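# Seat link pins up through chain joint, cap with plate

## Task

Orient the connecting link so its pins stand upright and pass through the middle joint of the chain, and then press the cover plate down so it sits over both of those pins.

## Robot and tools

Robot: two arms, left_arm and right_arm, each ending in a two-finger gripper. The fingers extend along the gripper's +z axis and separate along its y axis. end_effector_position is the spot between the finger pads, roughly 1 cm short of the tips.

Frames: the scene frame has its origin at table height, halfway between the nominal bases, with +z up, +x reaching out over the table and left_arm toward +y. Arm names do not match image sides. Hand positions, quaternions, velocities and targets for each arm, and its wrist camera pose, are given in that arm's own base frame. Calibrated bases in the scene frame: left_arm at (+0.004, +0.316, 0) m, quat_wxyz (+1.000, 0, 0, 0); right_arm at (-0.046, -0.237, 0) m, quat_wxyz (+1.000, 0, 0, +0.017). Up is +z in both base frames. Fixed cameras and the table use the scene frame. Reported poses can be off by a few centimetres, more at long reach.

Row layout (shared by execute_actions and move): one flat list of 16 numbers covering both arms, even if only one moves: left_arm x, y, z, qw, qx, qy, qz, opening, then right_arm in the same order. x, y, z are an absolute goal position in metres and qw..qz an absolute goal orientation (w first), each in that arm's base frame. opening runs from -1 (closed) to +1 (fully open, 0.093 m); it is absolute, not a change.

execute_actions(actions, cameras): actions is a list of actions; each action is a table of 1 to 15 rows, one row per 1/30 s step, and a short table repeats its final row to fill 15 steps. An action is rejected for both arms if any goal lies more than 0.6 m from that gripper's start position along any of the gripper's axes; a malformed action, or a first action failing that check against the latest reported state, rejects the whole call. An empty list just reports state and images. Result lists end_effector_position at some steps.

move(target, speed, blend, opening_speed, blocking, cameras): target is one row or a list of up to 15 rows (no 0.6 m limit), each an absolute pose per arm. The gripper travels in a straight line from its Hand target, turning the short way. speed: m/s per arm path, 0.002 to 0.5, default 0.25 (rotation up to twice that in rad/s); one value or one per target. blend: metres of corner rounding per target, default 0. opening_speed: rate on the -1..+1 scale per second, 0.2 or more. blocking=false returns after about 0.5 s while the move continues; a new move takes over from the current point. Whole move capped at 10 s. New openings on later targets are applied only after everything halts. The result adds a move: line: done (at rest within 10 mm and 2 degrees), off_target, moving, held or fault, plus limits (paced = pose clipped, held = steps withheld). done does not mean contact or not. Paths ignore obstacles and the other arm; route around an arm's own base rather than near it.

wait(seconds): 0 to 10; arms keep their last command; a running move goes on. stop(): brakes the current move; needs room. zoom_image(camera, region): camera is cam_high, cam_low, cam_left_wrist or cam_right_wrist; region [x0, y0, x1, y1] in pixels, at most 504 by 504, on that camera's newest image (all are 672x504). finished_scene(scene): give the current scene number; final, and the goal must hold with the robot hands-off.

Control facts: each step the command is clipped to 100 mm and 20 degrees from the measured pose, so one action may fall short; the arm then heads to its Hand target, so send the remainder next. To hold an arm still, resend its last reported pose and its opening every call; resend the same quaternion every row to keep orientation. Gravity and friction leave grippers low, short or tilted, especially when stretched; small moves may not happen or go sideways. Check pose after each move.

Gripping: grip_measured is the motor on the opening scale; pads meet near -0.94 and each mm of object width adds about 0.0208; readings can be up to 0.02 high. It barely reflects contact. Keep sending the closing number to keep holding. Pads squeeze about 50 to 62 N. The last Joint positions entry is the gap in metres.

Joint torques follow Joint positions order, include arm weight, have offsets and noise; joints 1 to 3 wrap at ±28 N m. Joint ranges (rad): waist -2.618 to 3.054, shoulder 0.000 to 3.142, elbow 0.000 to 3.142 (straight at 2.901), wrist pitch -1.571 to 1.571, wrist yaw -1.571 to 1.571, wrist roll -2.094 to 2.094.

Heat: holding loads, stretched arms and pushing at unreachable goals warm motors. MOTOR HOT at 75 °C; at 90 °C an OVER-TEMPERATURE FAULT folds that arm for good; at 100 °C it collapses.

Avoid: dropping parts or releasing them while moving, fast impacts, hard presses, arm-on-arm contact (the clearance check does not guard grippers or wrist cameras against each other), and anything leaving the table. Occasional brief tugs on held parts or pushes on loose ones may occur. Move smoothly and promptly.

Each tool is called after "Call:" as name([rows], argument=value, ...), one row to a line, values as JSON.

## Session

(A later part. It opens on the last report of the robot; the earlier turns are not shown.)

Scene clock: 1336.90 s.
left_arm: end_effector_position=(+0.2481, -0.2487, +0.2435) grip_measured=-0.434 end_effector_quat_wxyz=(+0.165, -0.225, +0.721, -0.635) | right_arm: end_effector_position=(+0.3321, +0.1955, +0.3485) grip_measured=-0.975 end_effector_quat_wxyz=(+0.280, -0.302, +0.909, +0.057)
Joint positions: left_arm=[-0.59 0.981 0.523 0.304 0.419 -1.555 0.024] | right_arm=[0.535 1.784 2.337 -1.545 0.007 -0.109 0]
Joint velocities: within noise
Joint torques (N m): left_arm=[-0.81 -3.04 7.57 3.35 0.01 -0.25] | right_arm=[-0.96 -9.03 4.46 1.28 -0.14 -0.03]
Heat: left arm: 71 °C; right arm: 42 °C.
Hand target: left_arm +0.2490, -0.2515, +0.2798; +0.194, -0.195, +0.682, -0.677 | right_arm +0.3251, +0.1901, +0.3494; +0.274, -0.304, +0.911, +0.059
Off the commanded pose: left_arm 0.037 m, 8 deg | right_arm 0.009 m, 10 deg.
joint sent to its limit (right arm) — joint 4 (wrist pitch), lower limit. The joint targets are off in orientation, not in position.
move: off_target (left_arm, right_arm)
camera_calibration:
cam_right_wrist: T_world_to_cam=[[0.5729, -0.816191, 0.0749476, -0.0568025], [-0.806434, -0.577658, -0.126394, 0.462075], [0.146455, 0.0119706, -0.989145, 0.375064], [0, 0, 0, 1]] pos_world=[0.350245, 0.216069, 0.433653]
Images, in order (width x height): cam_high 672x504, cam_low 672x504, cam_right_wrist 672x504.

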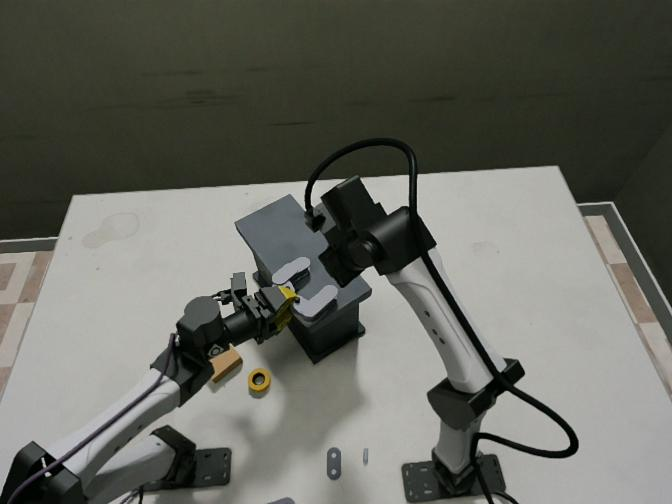

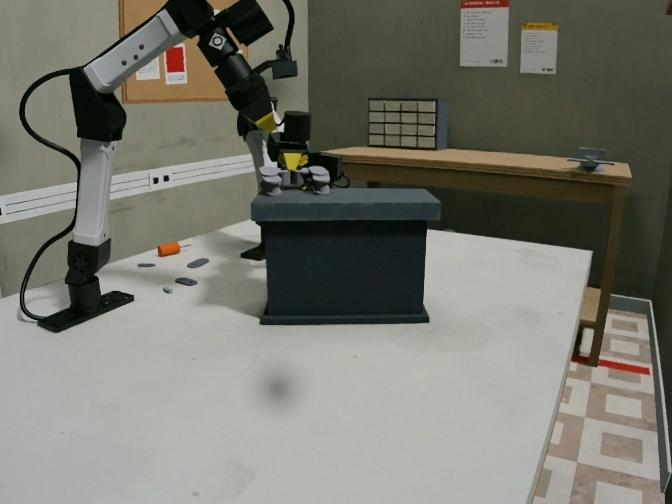

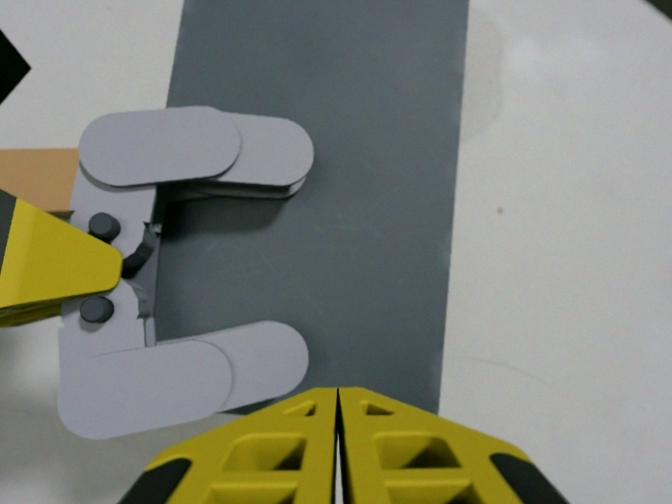

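Call:
move([
  [0.247,-0.245,0.262,0.1949,-0.1949,0.690,-0.670,-0.6, 0.325,0.19,0.35,0.2,-0.3109,0.93,0.0436,-1],
  [0.247,-0.245,0.245,0.1949,-0.1949,0.690,-0.670,-0.6, 0.325,0.19,0.35,0.2,-0.3109,0.93,0.0436,-1],
], speed=0.12, cameras=["cam_high","cam_low","cam_right_wrist"])

Call:
zoom_image(camera="cam_low", region=[200, 100, 380, 225])

Scene clock: 1345.70 s.
left_arm: end_effector_position=(+0.2458, -0.2450, +0.2373) grip_measured=-0.434 end_effector_quat_wxyz=(+0.187, -0.206, +0.700, -0.657) | right_arm: end_effector_position=(+0.3321, +0.1955, +0.3485) grip_measured=-0.975 end_effector_quat_wxyz=(+0.280, -0.302, +0.909, +0.057)
Joint positions: left_arm=[-0.584 0.983 0.423 0.488 0.422 -1.55 0.024] | right_arm=[0.535 1.784 2.337 -1.545 0.007 -0.109 0]
Joint velocities: within noise
Joint torques (N m): left_arm=[0.7 -1.78 6.28 2.51 0.15 -0.1] | right_arm=[-0.96 -9.16 4.6 1.35 -0.08 -0.08]
Heat: left arm: 68 °C; right arm: 42 °C.
Hand target: left_arm +0.2467, -0.2449, +0.2451; +0.195, -0.195, +0.690, -0.669 | right_arm +0.3251, +0.1900, +0.3494; +0.274, -0.304, +0.911, +0.059
Off the commanded pose: left_arm 0.008 m, 2 deg | right_arm 0.009 m, 10 deg.
joint sent to its limit (right arm) — joint 4 (wrist pitch), lower limit. The joint targets are off in orientation, not in position.
move: off_target (right_arm)
camera_calibration:
cam_right_wrist: T_world_to_cam=[[0.5729, -0.816191, 0.0749476, -0.0568025], [-0.806434, -0.577658, -0.126394, 0.462075], [0.146455, 0.0119706, -0.989145, 0.375064], [0, 0, 0, 1]] pos_world=[0.350245, 0.216069, 0.433653]
Images, in order (width x height): cam_high 672x504, cam_low 672x504, cam_right_wrist 672x504.

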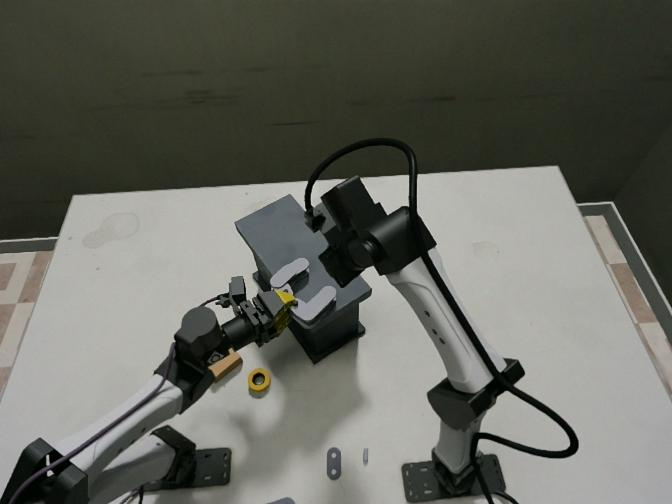

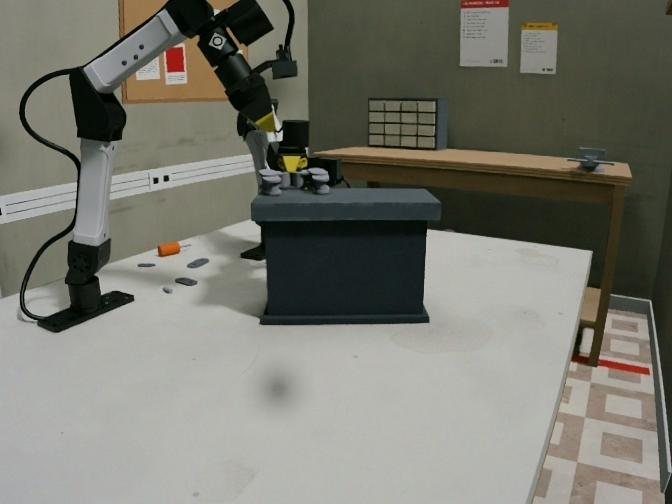

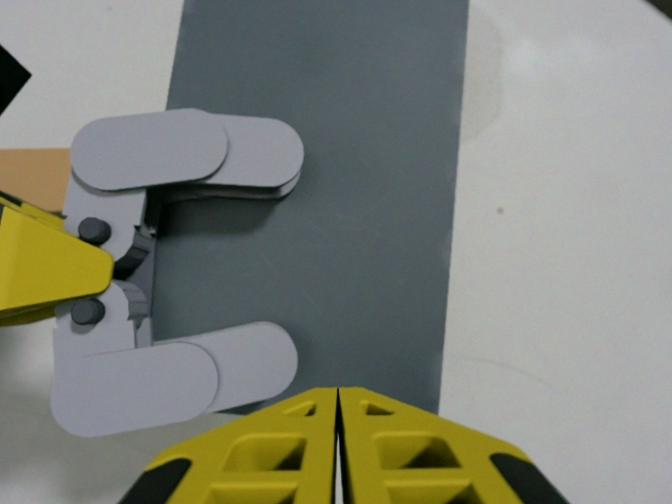

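Scaled by 2.800 from the camera's 672x504 image, which has a finer 960x720 frame.

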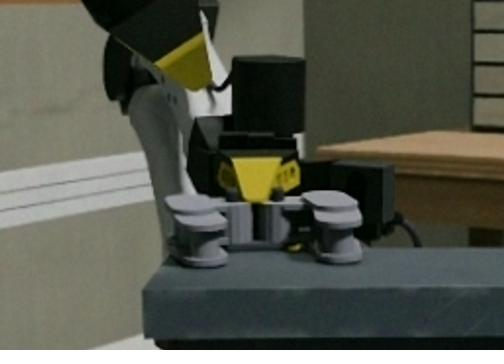

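Call:
move([
  [0.245,-0.243,0.243,0.1949,-0.1949,0.690,-0.670,-0.6, 0.325,0.19,0.35,0.2,-0.3109,0.93,0.0436,-1],
  [0.245,-0.243,0.243,0.1949,-0.1949,0.690,-0.670,0.3, 0.325,0.19,0.35,0.2,-0.3109,0.93,0.0436,-1],
], speed=0.12, opening_speed=0.7, cameras=["cam_low","cam_right_wrist"])

Call:
zoom_image(camera="cam_low", region=[200, 100, 380, 225])

Scene clock: 1353.83 s.
left_arm: end_effector_position=(+0.2455, -0.2440, +0.2375) grip_measured=+0.298 end_effector_quat_wxyz=(+0.190, -0.204, +0.696, -0.662) | right_arm: end_effector_position=(+0.3321, +0.1955, +0.3485) grip_measured=-0.975 end_effector_quat_wxyz=(+0.280, -0.302, +0.909, +0.057)
Joint positions: left_arm=[-0.581 0.983 0.409 0.518 0.424 -1.552 0.059] | right_arm=[0.535 1.784 2.337 -1.545 0.006 -0.109 0]
Joint velocities: within noise
Joint torques (N m): left_arm=[0.7 -2.8 6.27 2.24 0.17 -0.08] | right_arm=[-1.13 -8.87 4.41 1.31 -0.11 -0.1]
Heat: left arm: 64 °C; right arm: 42 °C.
Hand target: left_arm +0.2449, -0.2430, +0.2431; +0.195, -0.195, +0.690, -0.669 | right_arm +0.3251, +0.1901, +0.3494; +0.274, -0.304, +0.911, +0.059
Off the commanded pose: left_arm 0.006 m, 2 deg | right_arm 0.009 m, 10 deg.
joint sent to its limit (right arm) — joint 4 (wrist pitch), lower limit. The joint targets are off in orientation, not in position.
move: off_target (right_arm)
camera_calibration:
cam_right_wrist: T_world_to_cam=[[0.573083, -0.816092, 0.0746301, -0.056708], [-0.806334, -0.577791, -0.126421, 0.462083], [0.146292, 0.0122729, -0.989165, 0.37507], [0, 0, 0, 1]] pos_world=[0.350222, 0.216105, 0.433655]
Images, in order (width x height): cam_low 672x504, cam_right_wrist 672x504.

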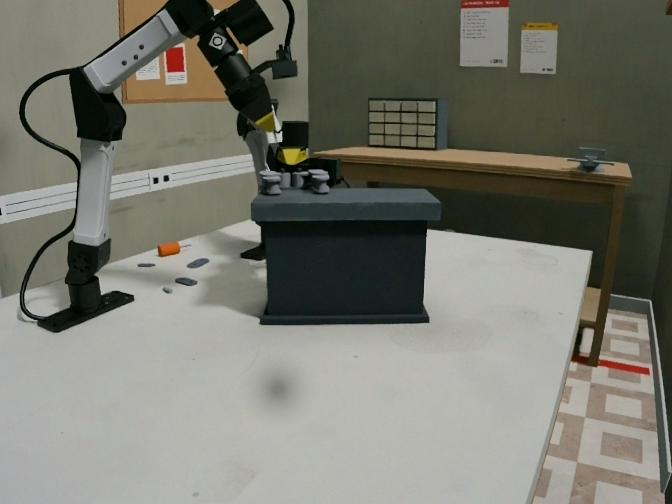

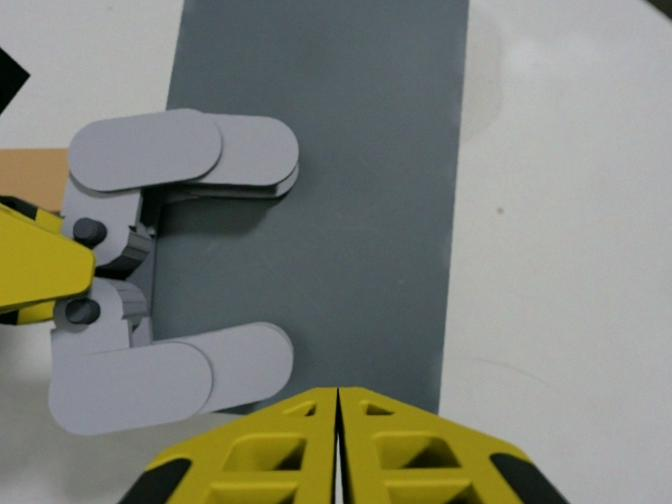

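Scaled by 2.800 from the camera's 672x504 image, which has a finer 960x720 frame.

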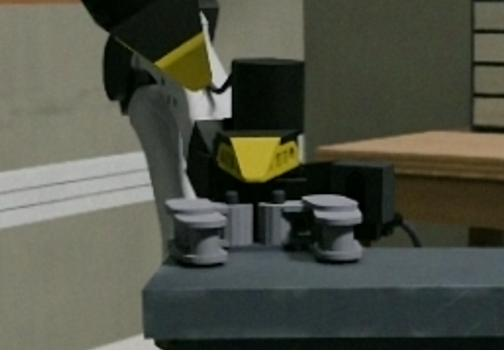

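Call:
move([
  [0.2400,-0.2350,0.245,0.1949,-0.1949,0.690,-0.670,0.5, 0.325,0.19,0.35,0.2,-0.3109,0.93,0.0436,-1],
  [0.210,-0.187,0.250,0.1949,-0.1949,0.690,-0.670,0.5, 0.325,0.19,0.35,0.2,-0.3109,0.93,0.0436,-1],
], speed=0.12, opening_speed=0.7)

Call:
zoom_image(camera="cam_low", region=[200, 100, 380, 225])

Scene clock: 1363.43 s.
left_arm: end_effector_position=(+0.2118, -0.1877, +0.2509) grip_measured=+0.498 end_effector_quat_wxyz=(+0.193, -0.202, +0.689, -0.669) | right_arm: end_effector_position=(+0.3321, +0.1955, +0.3485) grip_measured=-0.975 end_effector_quat_wxyz=(+0.280, -0.302, +0.909, +0.057)
Joint positions: left_arm=[-0.36 0.61 0.346 0.226 0.644 -1.552 0.069] | right_arm=[0.535 1.784 2.337 -1.545 0.006 -0.109 0]
Joint velocities: within noise
Joint torques (N m): left_arm=[0.69 -0.83 6.09 1.94 0.17 0.01] | right_arm=[-1.01 -8.9 4.59 1.32 -0.11 -0.13]
Heat: left arm: 62 °C; right arm: 42 °C.
Hand target: left_arm +0.2101, -0.1870, +0.2501; +0.195, -0.195, +0.690, -0.670 | right_arm +0.3251, +0.1901, +0.3494; +0.274, -0.304, +0.911, +0.059
Off the commanded pose: left_arm 0.002 m, 1 deg | right_arm 0.009 m, 10 deg.
joint sent to its limit (right arm) — joint 4 (wrist pitch), lower limit. The joint targets are off in orientation, not in position.
move: off_target (right_arm)
camera_calibration:
cam_left_wrist: T_world_to_cam=[[0.027001, -0.00819402, 0.999602, -0.256795], [-0.988188, -0.151119, 0.0254539, 0.214381], [0.150851, -0.988482, -0.0121776, -0.133058], [0, 0, 0, 1]] pos_world=[0.238854, -0.101233, 0.249615]
cam_right_wrist: T_world_to_cam=[[0.573083, -0.816092, 0.0746301, -0.056708], [-0.806334, -0.577791, -0.126421, 0.462083], [0.146292, 0.0122729, -0.989165, 0.37507], [0, 0, 0, 1]] pos_world=[0.350222, 0.216105, 0.433655]

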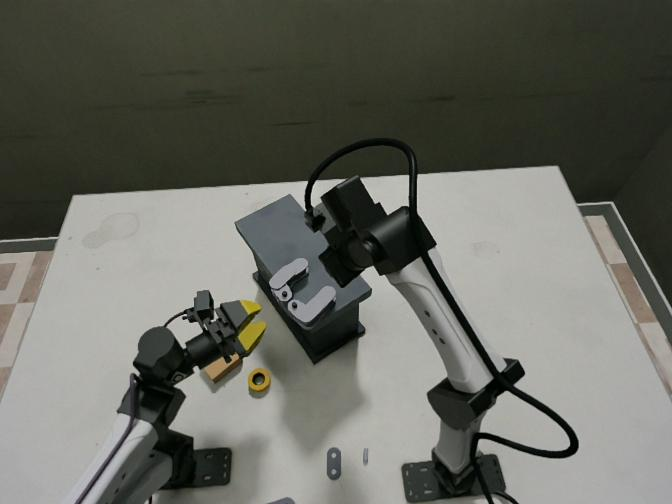

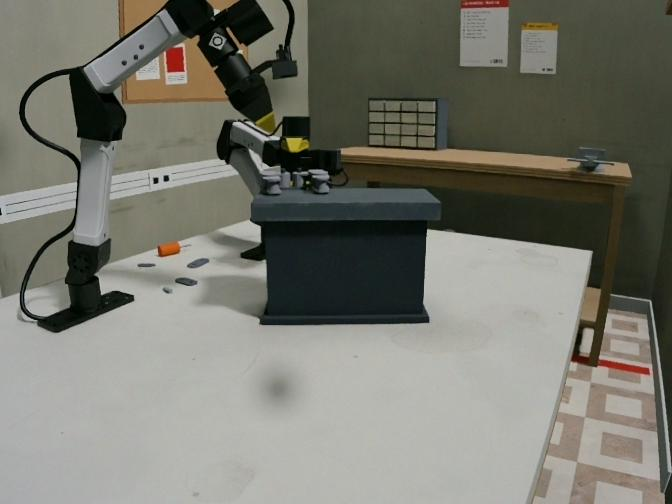

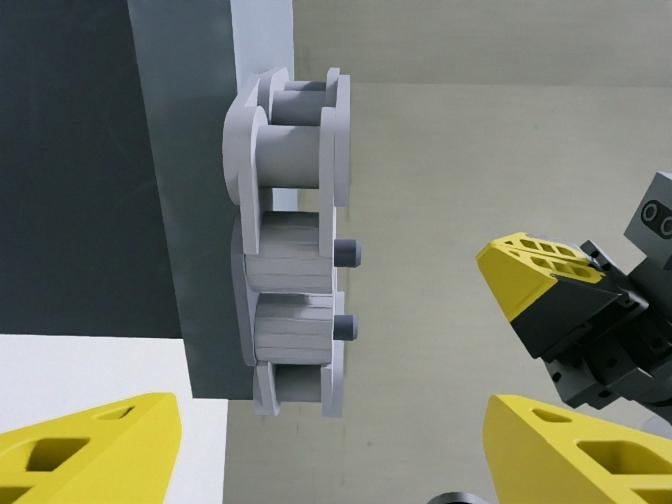

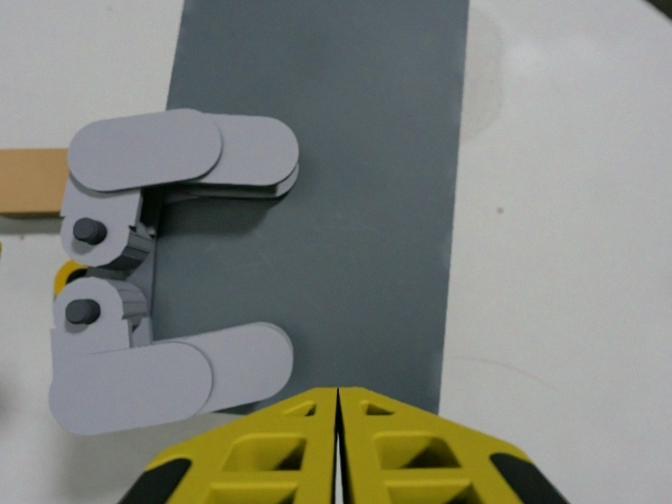

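Scaled by 2.800 from the camera's 672x504 image, which has a finer 960x720 frame.

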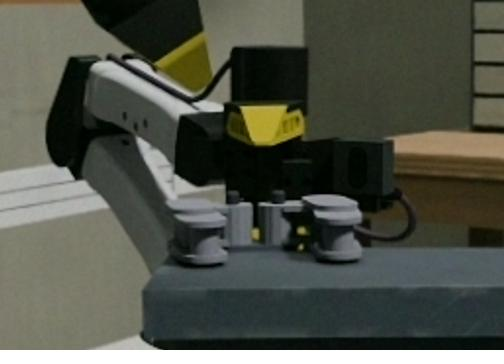

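Call:
move([
  [0.200,-0.170,0.265,0.6184,0.3428,0.6184,-0.3428,-1, 0.325,0.19,0.35,0.2,-0.3109,0.93,0.0436,-1],
  [0.228,-0.214,0.263,0.64,0.33,0.60,-0.355,-1, 0.325,0.19,0.35,0.2,-0.3109,0.93,0.0436,-1],
], speed=[0.25,0.1], cameras=["cam_high","cam_left_wrist"])

Scene clock: 1384.83 s.
left_arm: end_effector_position=(+0.2271, -0.2134, +0.2652) grip_measured=-0.982 end_effector_quat_wxyz=(+0.637, +0.335, +0.598, -0.353) | right_arm: end_effector_position=(+0.3321, +0.1955, +0.3485) grip_measured=-0.975 end_effector_quat_wxyz=(+0.280, -0.302, +0.909, +0.057)
Joint positions: left_arm=[-0.469 0.794 0.346 0.518 0.547 -0.033 0] | right_arm=[0.535 1.784 2.337 -1.545 0.006 -0.109 0]
Joint velocities: within noise
Joint torques (N m): left_arm=[-1.02 -0.28 5.61 2.12 -0.21 -0.28] | right_arm=[-0.85 -8.92 4.74 1.3 -0.11 -0.09]
Heat: left arm: 59 °C; right arm: 42 °C.
Hand target: left_arm +0.2279, -0.2140, +0.2631; +0.638, +0.330, +0.599, -0.354 | right_arm +0.3251, +0.1901, +0.3494; +0.274, -0.304, +0.911, +0.059
Off the commanded pose: left_arm 0.002 m, 1 deg | right_arm 0.009 m, 10 deg.
joint sent to its limit (right arm) — joint 4 (wrist pitch), lower limit. The joint targets are off in orientation, not in position.
move: off_target (right_arm)
camera_calibration:
cam_left_wrist: T_world_to_cam=[[-0.855554, -0.51761, 0.0103459, 0.0823849], [-0.188121, 0.292202, -0.937672, 0.393619], [0.482325, -0.804175, -0.347368, -0.107607], [0, 0, 0, 1]] pos_world=[0.196434, -0.158908, 0.330853]
Images, in order (width x height): cam_high 672x504, cam_left_wrist 672x504.

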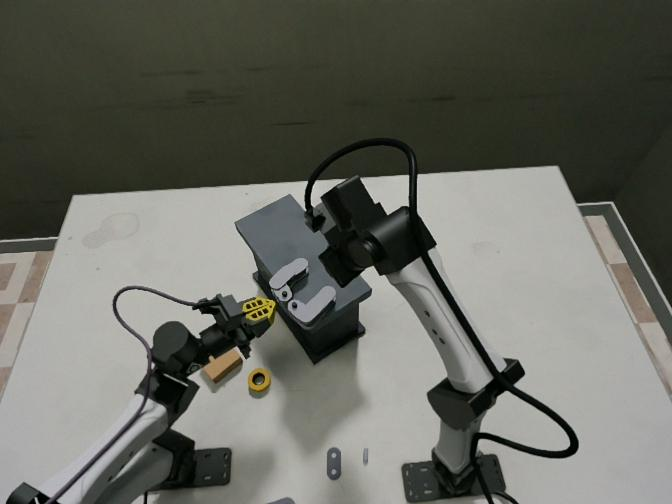

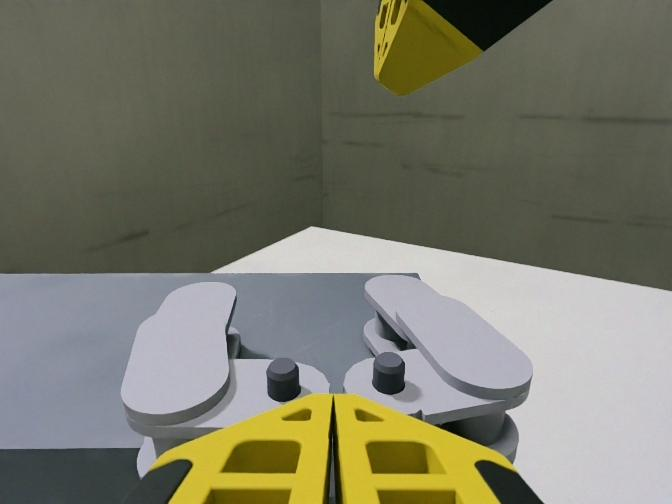

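Call:
move([
  [0.228,-0.214,0.240,0.6184,0.3428,0.6184,-0.3428,-1, 0.325,0.19,0.35,0.2,-0.3109,0.93,0.0436,-1],
  [0.238,-0.230,0.250,0.63,0.335,0.61,-0.349,-1, 0.325,0.19,0.35,0.2,-0.3109,0.93,0.0436,-1],
], speed=0.06, cameras=["cam_high","cam_left_wrist"])

Scene clock: 1392.03 s.
left_arm: end_effector_position=(+0.2345, -0.2273, +0.2351) grip_measured=-0.982 end_effector_quat_wxyz=(+0.614, +0.339, +0.622, -0.348) | right_arm: end_effector_position=(+0.3321, +0.1955, +0.3485) grip_measured=-0.975 end_effector_quat_wxyz=(+0.280, -0.302, +0.909, +0.057)
Joint positions: left_arm=[-0.524 0.905 0.321 0.579 0.491 -0.015 0] | right_arm=[0.535 1.784 2.337 -1.545 0.006 -0.109 0]
Joint velocities: within noise
Joint torques (N m): left_arm=[-1.01 -0.9 8.54 2.14 -0.16 -0.26] | right_arm=[-1.1 -8.95 4.53 1.32 -0.11 -0.08]
Heat: left arm: 59 °C; right arm: 42 °C.
Hand target: left_arm +0.2374, -0.2294, +0.2498; +0.629, +0.334, +0.609, -0.349 | right_arm +0.3251, +0.1901, +0.3494; +0.274, -0.304, +0.911, +0.059
Off the commanded pose: left_arm 0.016 m, 2 deg | right_arm 0.009 m, 10 deg.
joint sent to its limit (right arm) — joint 4 (wrist pitch), lower limit. The joint targets are off in orientation, not in position.
move: off_target (left_arm, right_arm)
camera_calibration:
cam_left_wrist: T_world_to_cam=[[-0.85382, -0.519636, 0.031143, 0.0760312], [-0.235775, 0.332681, -0.91309, 0.385451], [0.464114, -0.786958, -0.406567, -0.110795], [0, 0, 0, 1]] pos_world=[0.207218, -0.175915, 0.304538]
Images, in order (width x height): cam_high 672x504, cam_left_wrist 672x504.

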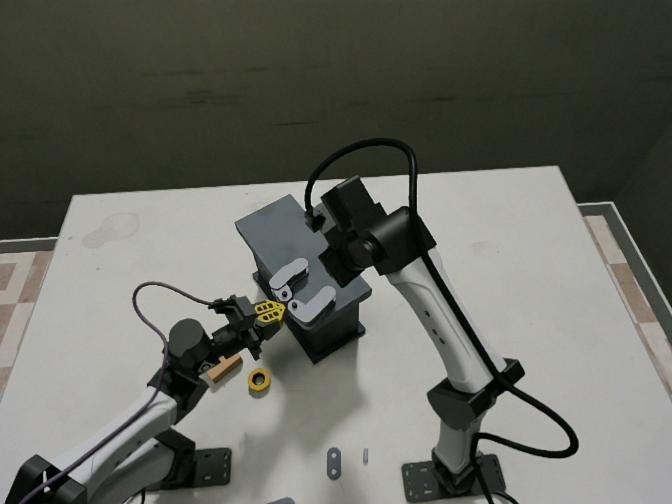

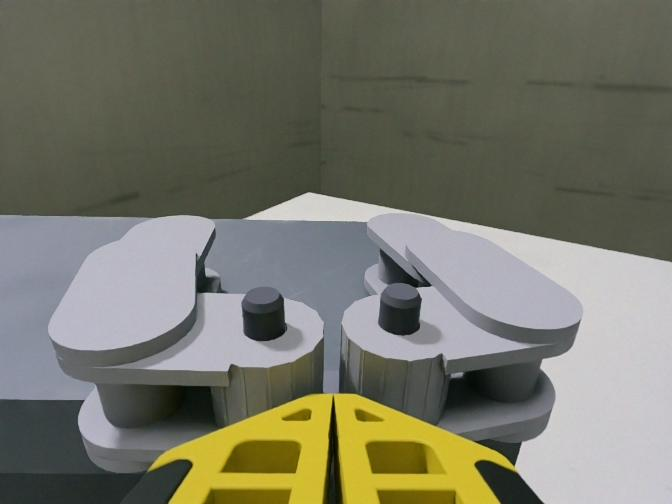

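Call:
move([
  [0.246,-0.243,0.257,0.635,0.332,0.603,-0.352,-1, 0.325,0.19,0.35,0.2,-0.3109,0.93,0.0436,-1],
  [0.256,-0.259,0.264,0.64,0.33,0.60,-0.355,-1, 0.325,0.19,0.35,0.2,-0.3109,0.93,0.0436,-1],
], speed=0.05, cameras=["cam_high","cam_left_wrist","cam_right_wrist"])

Scene clock: 1399.50 s.
left_arm: end_effector_position=(+0.2508, -0.2544, +0.2418) grip_measured=-0.982 end_effector_quat_wxyz=(+0.618, +0.337, +0.617, -0.351) | right_arm: end_effector_position=(+0.3321, +0.1955, +0.3485) grip_measured=-0.975 end_effector_quat_wxyz=(+0.280, -0.302, +0.909, +0.057)
Joint positions: left_arm=[-0.601 1.073 0.397 0.687 0.415 -0.023 0] | right_arm=[0.535 1.784 2.337 -1.545 0.006 -0.109 0]
Joint velocities: within noise
Joint torques (N m): left_arm=[-1.1 -1.92 9.7 2.21 -0.16 -0.28] | right_arm=[-1.02 -9.03 4.51 1.29 -0.11 -0.1]
Heat: left arm: 58 °C; right arm: 42 °C.
Hand target: left_arm +0.2549, -0.2579, +0.2639; +0.638, +0.329, +0.599, -0.355 | right_arm +0.3251, +0.1901, +0.3494; +0.274, -0.304, +0.911, +0.059
Off the commanded pose: left_arm 0.023 m, 3 deg | right_arm 0.009 m, 10 deg.
joint sent to its limit (right arm) — joint 4 (wrist pitch), lower limit. The joint targets are off in orientation, not in position.
move: off_target (left_arm, right_arm)
camera_calibration:
cam_left_wrist: T_world_to_cam=[[-0.854636, -0.518224, 0.0322618, 0.0759804], [-0.22936, 0.321048, -0.91887, 0.401187], [0.465823, -0.792699, -0.39324, -0.142001], [0, 0, 0, 1]] pos_world=[0.223099, -0.201989, 0.310347]
cam_right_wrist: T_world_to_cam=[[0.573083, -0.816092, 0.0746301, -0.056708], [-0.806334, -0.577791, -0.126421, 0.462083], [0.146292, 0.0122729, -0.989165, 0.37507], [0, 0, 0, 1]] pos_world=[0.350222, 0.216105, 0.433655]
Images, in order (width x height): cam_high 672x504, cam_left_wrist 672x504, cam_right_wrist 672x504.

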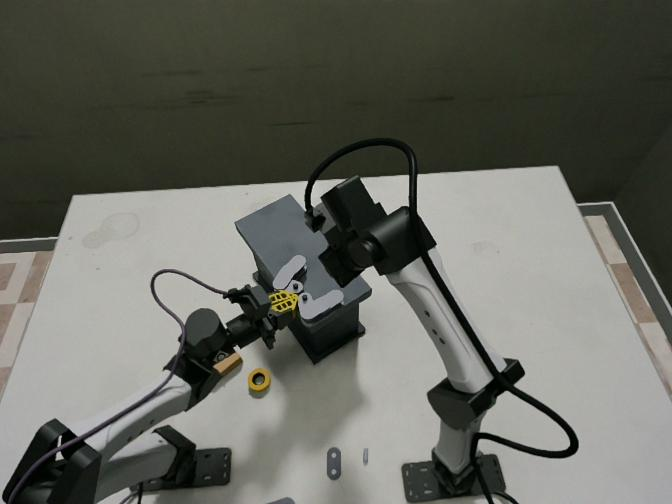

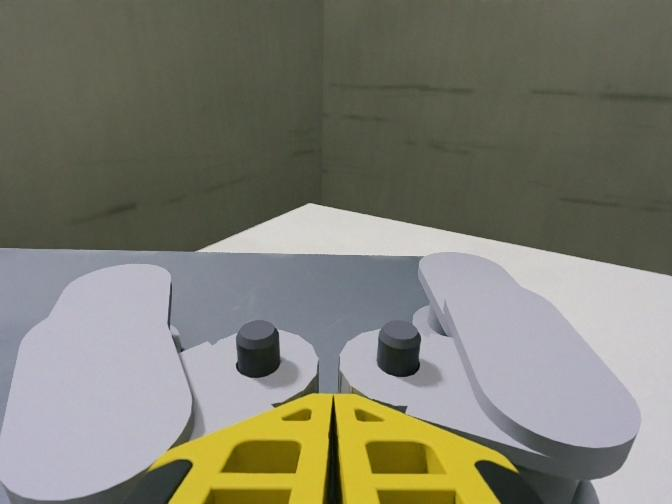

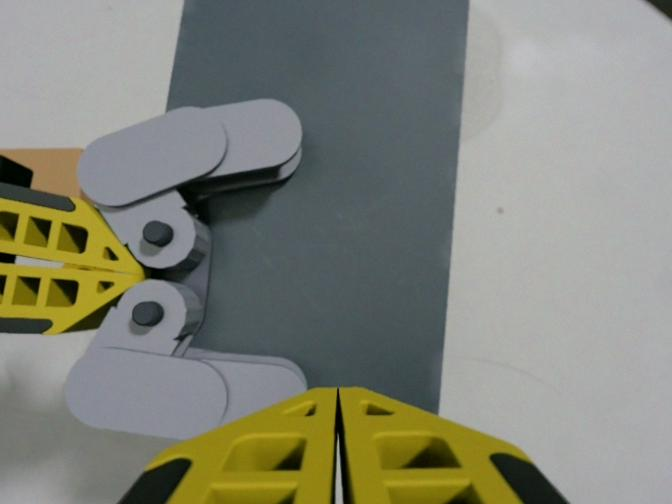

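Call:
move([
  [0.220,-0.200,0.262,0.6184,0.3428,0.6184,-0.3428,-1, 0.325,0.19,0.35,0.2,-0.3109,0.93,0.0436,-1],
  [0.18,0.0,0.27,0.3,0,0.954,0,-0.5, 0.16,0.20,0.30,0.1721,0.0628,0.9829,0.0241,0.4],
  [0.18,0.0,0.27,0.3,0,0.954,0,-0.5, 0.055,0.235,0.10,0.1721,0.0628,0.9829,0.0241,0.4],
], speed=[0.15,0.25,0.25])

Scene clock: 1447.63 s.
left_arm: end_effector_position=(+0.1771, -0.0042, +0.2597) grip_measured=-0.502 end_effector_quat_wxyz=(+0.287, +0.006, +0.958, -0.008) | right_arm: end_effector_position=(+0.0558, +0.2329, +0.1030) grip_measured=+0.399 end_effector_quat_wxyz=(+0.170, +0.062, +0.983, +0.022)
Joint positions: left_arm=[-0.01 0.837 1.247 -1.399 0.014 -0.001 0.021] | right_arm=[1.574 1.413 1.019 -1.156 0.343 1.697 0.064]
Joint velocities: within noise
Joint torques (N m): left_arm=[0.7 1.07 7.9 1.41 -0.14 -0.17] | right_arm=[0.25 -3.9 5.79 0.49 0.32 0.13]
Heat: left arm: 55 °C; right arm: 42 °C.
Hand target: left_arm +0.1798, -0.0001, +0.2698; +0.300, +0.000, +0.954, +0.000 | right_arm +0.0550, +0.2350, +0.1000; +0.172, +0.063, +0.983, +0.024
Off the commanded pose: left_arm 0.012 m, 2 deg | right_arm 0.004 m, 0 deg.
move: off_target (left_arm); target 2's new opening was sent with right_arm's hand 0.007 m and 12 deg from that target
camera_calibration:
cam_left_wrist: T_world_to_cam=[[-0.00959353, -0.999565, 0.0278904, -0.00845796], [-0.986176, 0.00484345, -0.165632, 0.257537], [0.165425, -0.0290938, -0.985793, 0.307937], [0, 0, 0, 1]] pos_world=[0.202955, -0.000742584, 0.346455]
cam_right_wrist: T_world_to_cam=[[-0.122519, -0.991144, -0.0512145, 0.242965], [-0.986919, 0.116223, 0.111728, 0.053754], [-0.104786, 0.0642333, -0.992418, 0.174525], [0, 0, 0, 1]] pos_world=[0.101106, 0.223356, 0.179639]

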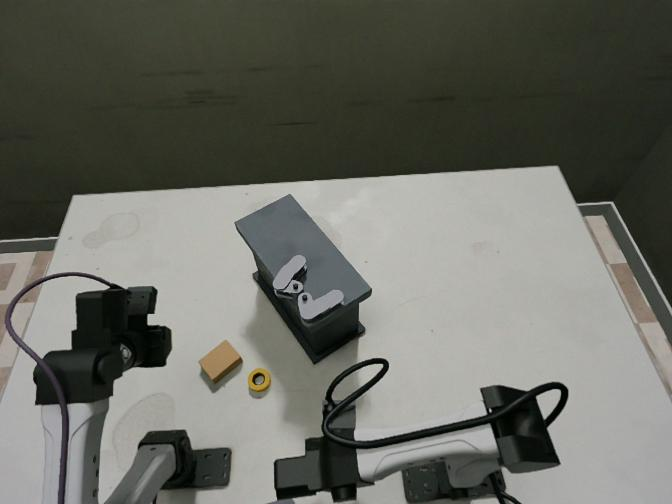

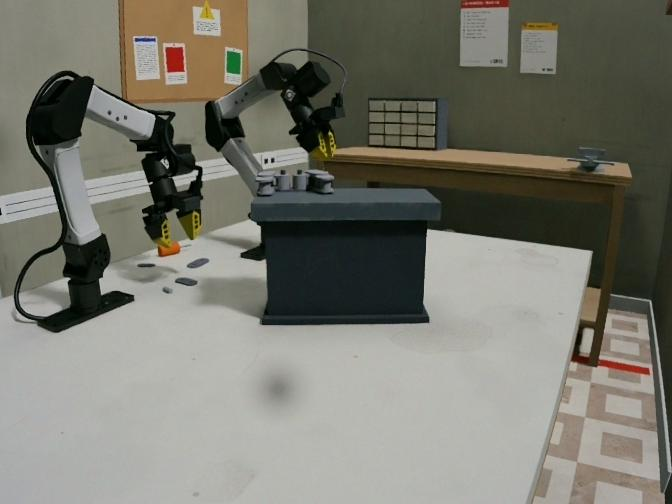

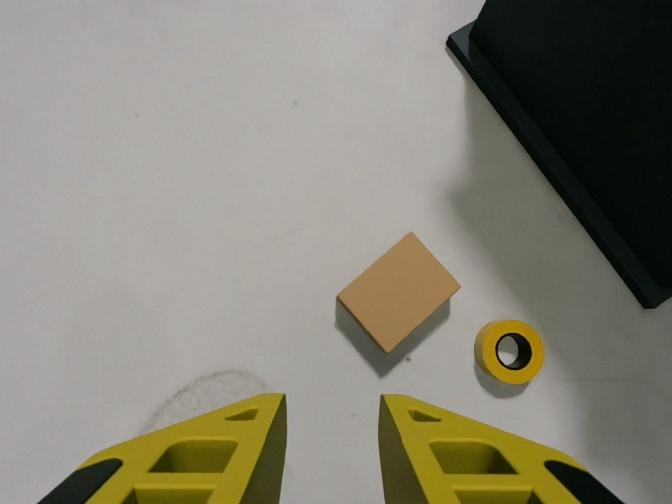

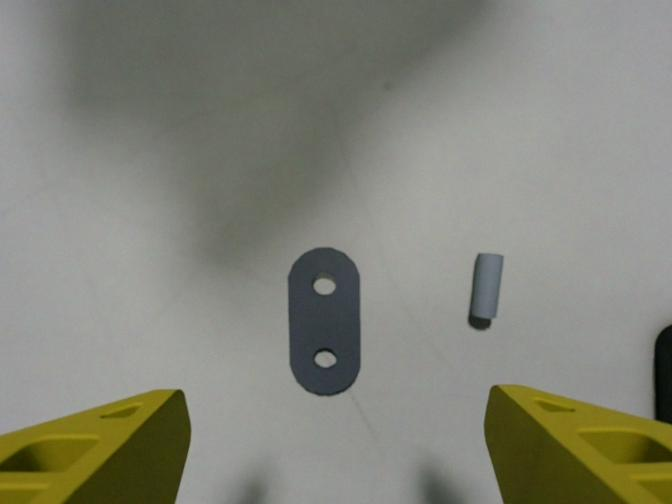

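Call:
move([
  [0.18,0.0,0.27,0.3,0,0.954,0,-0.5, 0.0527,0.2447,0.045,0.1718,0.0516,0.9835,0.0260,0.2],
  [0.18,0.0,0.27,0.3,0,0.954,0,-0.5, 0.0527,0.2447,0.013,0.1718,0.0516,0.9835,0.0260,0.2],
], speed=[0.15,0.05], cameras=["cam_right_wrist"])

Scene clock: 1465.97 s.
left_arm: end_effector_position=(+0.1771, -0.0042, +0.2597) grip_measured=-0.502 end_effector_quat_wxyz=(+0.287, +0.006, +0.958, -0.008) | right_arm: end_effector_position=(+0.0535, +0.2448, +0.0171) grip_measured=+0.202 end_effector_quat_wxyz=(+0.169, +0.058, +0.983, +0.027)
Joint positions: left_arm=[-0.01 0.837 1.247 -1.399 0.014 -0.001 0.021] | right_arm=[1.584 1.568 0.796 -0.767 0.343 1.696 0.055]
Joint velocities: within noise
Joint torques (N m): left_arm=[0.68 1.07 7.91 1.41 -0.14 -0.17] | right_arm=[0.31 -4.31 4.85 0.53 0.32 -0.05]
Heat: left arm: 52 °C; right arm: 40 °C.
Hand target: left_arm +0.1798, -0.0001, +0.2698; +0.300, +0.000, +0.954, +0.000 | right_arm +0.0527, +0.2446, +0.0131; +0.172, +0.052, +0.983, +0.026
Off the commanded pose: left_arm 0.012 m, 2 deg | right_arm 0.004 m, 1 deg.
move: off_target (left_arm)
camera_calibration:
cam_right_wrist: T_world_to_cam=[[-0.1127, -0.991734, -0.061338, 0.249848], [-0.988048, 0.10532, 0.112553, 0.0624043], [-0.105162, 0.0732896, -0.991751, 0.0860632], [0, 0, 0, 1]] pos_world=[0.098867, 0.234903, 0.0936547]
Images, in order (width x height): cam_right_wrist 672x504.

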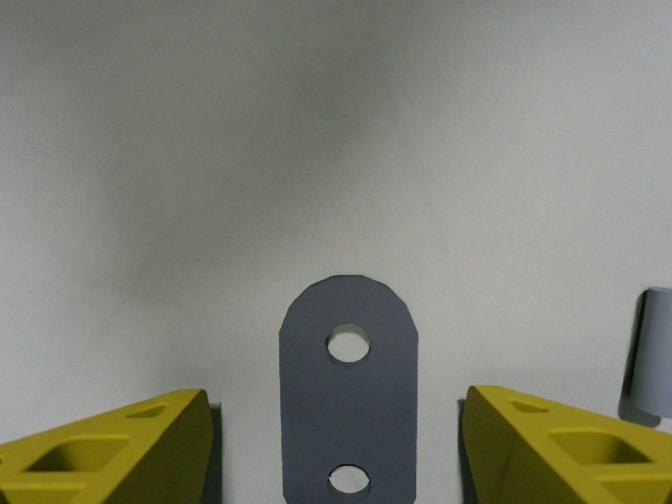

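Call:
move([
  [0.18,0.0,0.27,0.3,0,0.954,0,-0.5, 0.0525,0.2423,0.0085,0.1718,0.0516,0.9835,0.0260,0.2],
  [0.18,0.0,0.27,0.3,0,0.954,0,-0.5, 0.0525,0.2423,0.0085,0.1718,0.0516,0.9835,0.0260,-0.6],
], speed=0.05, opening_speed=0.8, cameras=["cam_right_wrist"])

Scene clock: 1479.53 s.
left_arm: end_effector_position=(+0.1771, -0.0042, +0.2597) grip_measured=-0.502 end_effector_quat_wxyz=(+0.287, +0.006, +0.958, -0.008) | right_arm: end_effector_position=(+0.0545, +0.2373, +0.0130) grip_measured=-0.465 end_effector_quat_wxyz=(+0.173, +0.056, +0.983, +0.017)
Joint positions: left_arm=[-0.01 0.837 1.247 -1.399 0.014 -0.001 0.021] | right_arm=[1.584 1.568 0.776 -0.768 0.349 1.695 0.023]
Joint velocities: within noise
Joint torques (N m): left_arm=[0.69 1.07 7.94 1.41 -0.14 -0.17] | right_arm=[0.29 -4.04 4.86 0.74 0.24 -0.06]
Heat: left arm: 51 °C; right arm: 40 °C.
Hand target: left_arm +0.1798, -0.0002, +0.2698; +0.300, +0.000, +0.954, +0.000 | right_arm +0.0524, +0.2421, +0.0088; +0.172, +0.052, +0.983, +0.026
Off the commanded pose: left_arm 0.012 m, 2 deg | right_arm 0.007 m, 1 deg.
move: off_target (left_arm)
camera_calibration:
cam_right_wrist: T_world_to_cam=[[-0.111445, -0.992929, -0.0408831, 0.242219], [-0.988803, 0.106685, 0.104342, 0.0644775], [-0.0992422, 0.0520536, -0.993701, 0.0873479], [0, 0, 0, 1]] pos_world=[0.0994182, 0.229081, 0.0899727]
Images, in order (width x height): cam_right_wrist 672x504.

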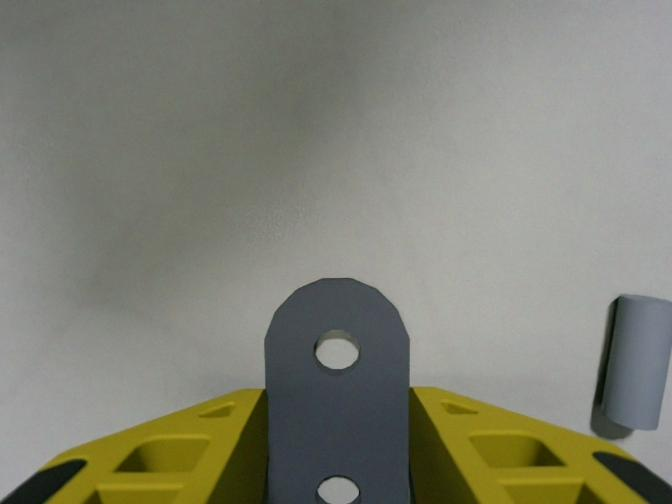

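Call:
move([
  [0.18,0.0,0.27,0.3,0,0.954,0,-0.5, 0.0525,0.2423,0.15,0.1718,0.0516,0.9835,0.0260,-0.6],
  [0.18,0.0,0.27,0.3,0,0.954,0,-0.5, 0.18,0.24,0.31,0.17,-0.10,0.975,0.05,-0.6],
  [0.18,0.0,0.27,0.3,0,0.954,0,-0.5, 0.320,0.268,0.31,0.20,-0.2415,0.9468,0.0756,-0.6],
], speed=0.2, blend=0.03, cameras=["cam_right_wrist","cam_low","cam_high"])

Scene clock: 1492.60 s.
left_arm: end_effector_position=(+0.1771, -0.0042, +0.2597) grip_measured=-0.502 end_effector_quat_wxyz=(+0.287, +0.006, +0.958, -0.008) | right_arm: end_effector_position=(+0.3207, +0.2668, +0.3088) grip_measured=-0.465 end_effector_quat_wxyz=(+0.224, -0.236, +0.942, +0.082)
Joint positions: left_arm=[-0.01 0.837 1.247 -1.399 0.014 -0.001 0.021] | right_arm=[0.716 1.931 2.394 -1.555 0.055 0.212 0.023]
Joint velocities: left_arm=[within noise] | right_arm=[0.022 -0.012 0.007 -0.007 0.081 -0.154 -0.001]
Joint torques (N m): left_arm=[0.69 1.09 7.92 1.41 -0.14 -0.17] | right_arm=[-0.39 -7.99 7.39 1.27 -0.06 -0.06]
Heat: left arm: 50 °C; right arm: 40 °C.
Hand target: left_arm +0.1798, -0.0002, +0.2698; +0.300, +0.000, +0.954, +0.000 | right_arm +0.3199, +0.2678, +0.3095; +0.221, -0.241, +0.941, +0.086
Off the commanded pose: left_arm 0.012 m, 2 deg | right_arm 0.002 m, 3 deg.
joint sent to its limit (right arm) — joint 4 (wrist pitch), lower limit. The joint targets are off in orientation, not in position.
move: off_target (left_arm, right_arm)
camera_calibration:
cam_right_wrist: T_world_to_cam=[[0.473297, -0.880055, -0.0386303, 0.0950136], [-0.880868, -0.472432, -0.0296619, 0.454928], [0.0078539, 0.0480671, -0.998813, 0.37446], [0, 0, 0, 1]] pos_world=[0.352821, 0.280541, 0.39118]
Images, in order (width x height): cam_high 672x504, cam_low 672x504, cam_right_wrist 672x504.

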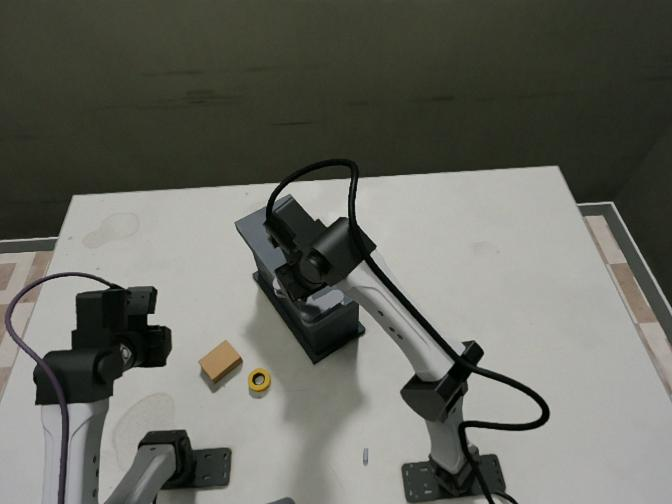

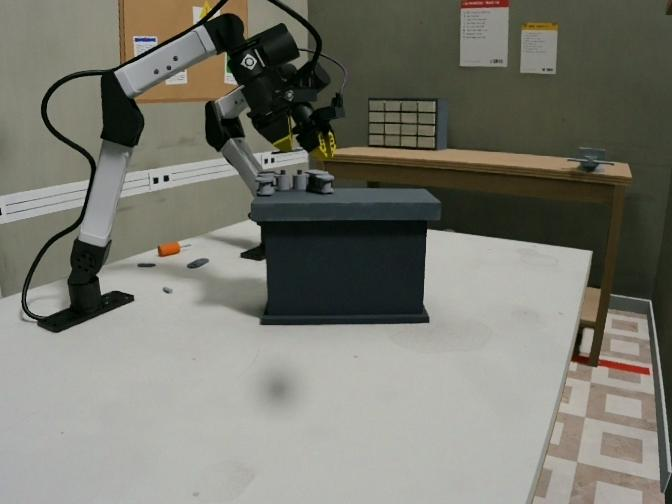

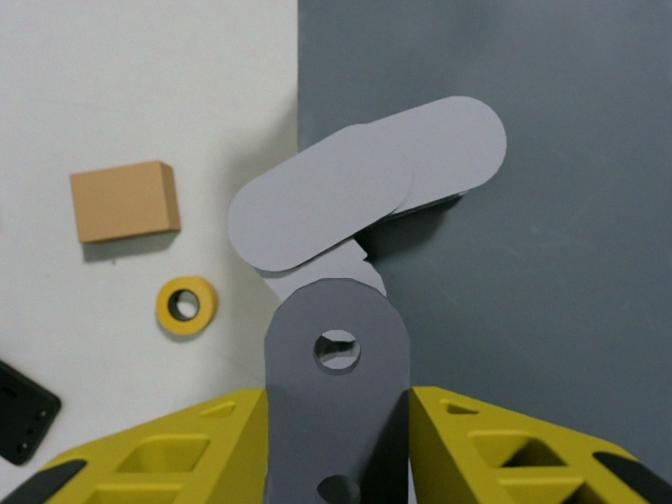

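Call:
move([
  [0.18,0.0,0.27,0.3,0,0.954,0,-0.5, 0.278,0.244,0.305,0.20,-0.2415,0.9468,0.0756,-0.6],
], speed=0.1, cameras=["cam_right_wrist","cam_low"])

Call:
zoom_image(camera="cam_low", region=[200, 100, 380, 225])

Scene clock: 1502.00 s.
left_arm: end_effector_position=(+0.1771, -0.0042, +0.2597) grip_measured=-0.502 end_effector_quat_wxyz=(+0.287, +0.006, +0.958, -0.008) | right_arm: end_effector_position=(+0.2814, +0.2445, +0.3022) grip_measured=-0.465 end_effector_quat_wxyz=(+0.196, -0.243, +0.947, +0.073)
Joint positions: left_arm=[-0.01 0.837 1.247 -1.399 0.014 -0.001 0.021] | right_arm=[0.74 1.77 2.172 -1.554 0.054 0.226 0.023]
Joint velocities: within noise
Joint torques (N m): left_arm=[0.69 1.09 7.92 1.41 -0.13 -0.17] | right_arm=[0.16 -8.83 5.18 1.31 0.02 0.08]
Heat: left arm: 50 °C; right arm: 40 °C.
Hand target: left_arm +0.1798, -0.0002, +0.2698; +0.300, +0.000, +0.954, +0.000 | right_arm +0.2780, +0.2440, +0.3050; +0.200, -0.241, +0.947, +0.076
Off the commanded pose: left_arm 0.012 m, 2 deg | right_arm 0.004 m, 1 deg.
move: off_target (left_arm)
camera_calibration:
cam_right_wrist: T_world_to_cam=[[0.481479, -0.875884, -0.0317033, 0.0882848], [-0.875478, -0.482336, 0.0298218, 0.392493], [-0.0414121, 0.0133969, -0.999052, 0.391663], [0, 0, 0, 1]] pos_world=[0.317332, 0.261394, 0.382386]
Images, in order (width x height): cam_low 672x504, cam_right_wrist 672x504.

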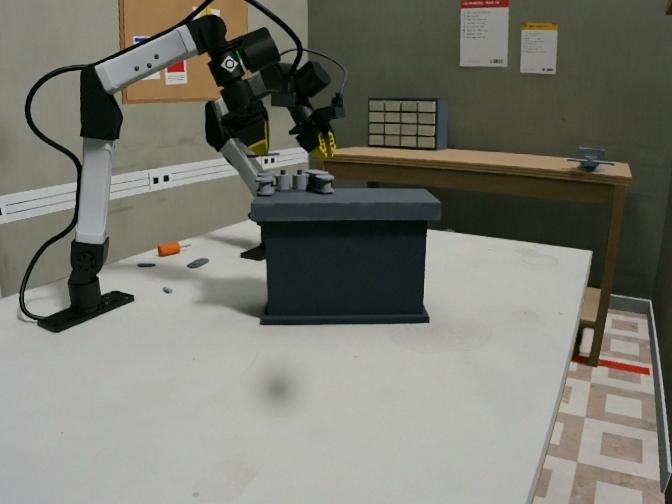

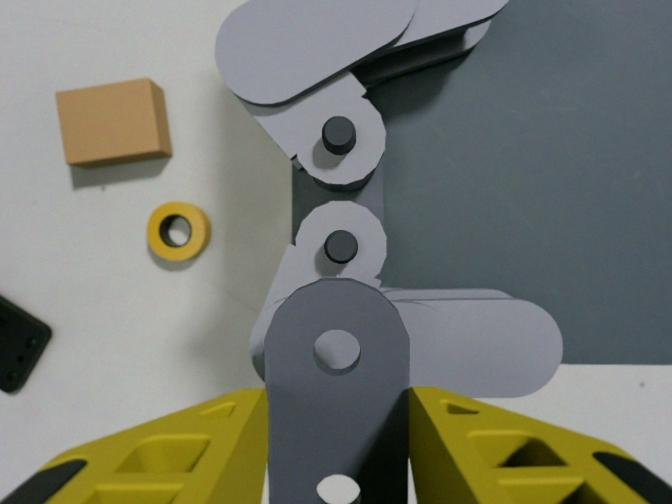

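Scaled by 2.800 from the camera's 672x504 image, which has a finer 960x720 frame.

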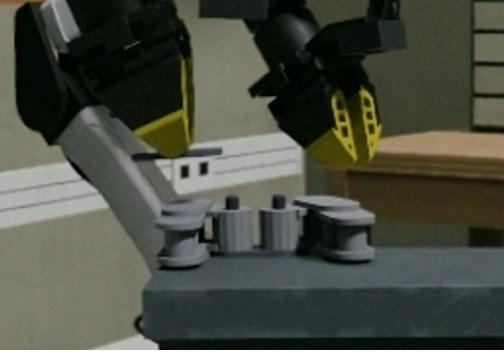

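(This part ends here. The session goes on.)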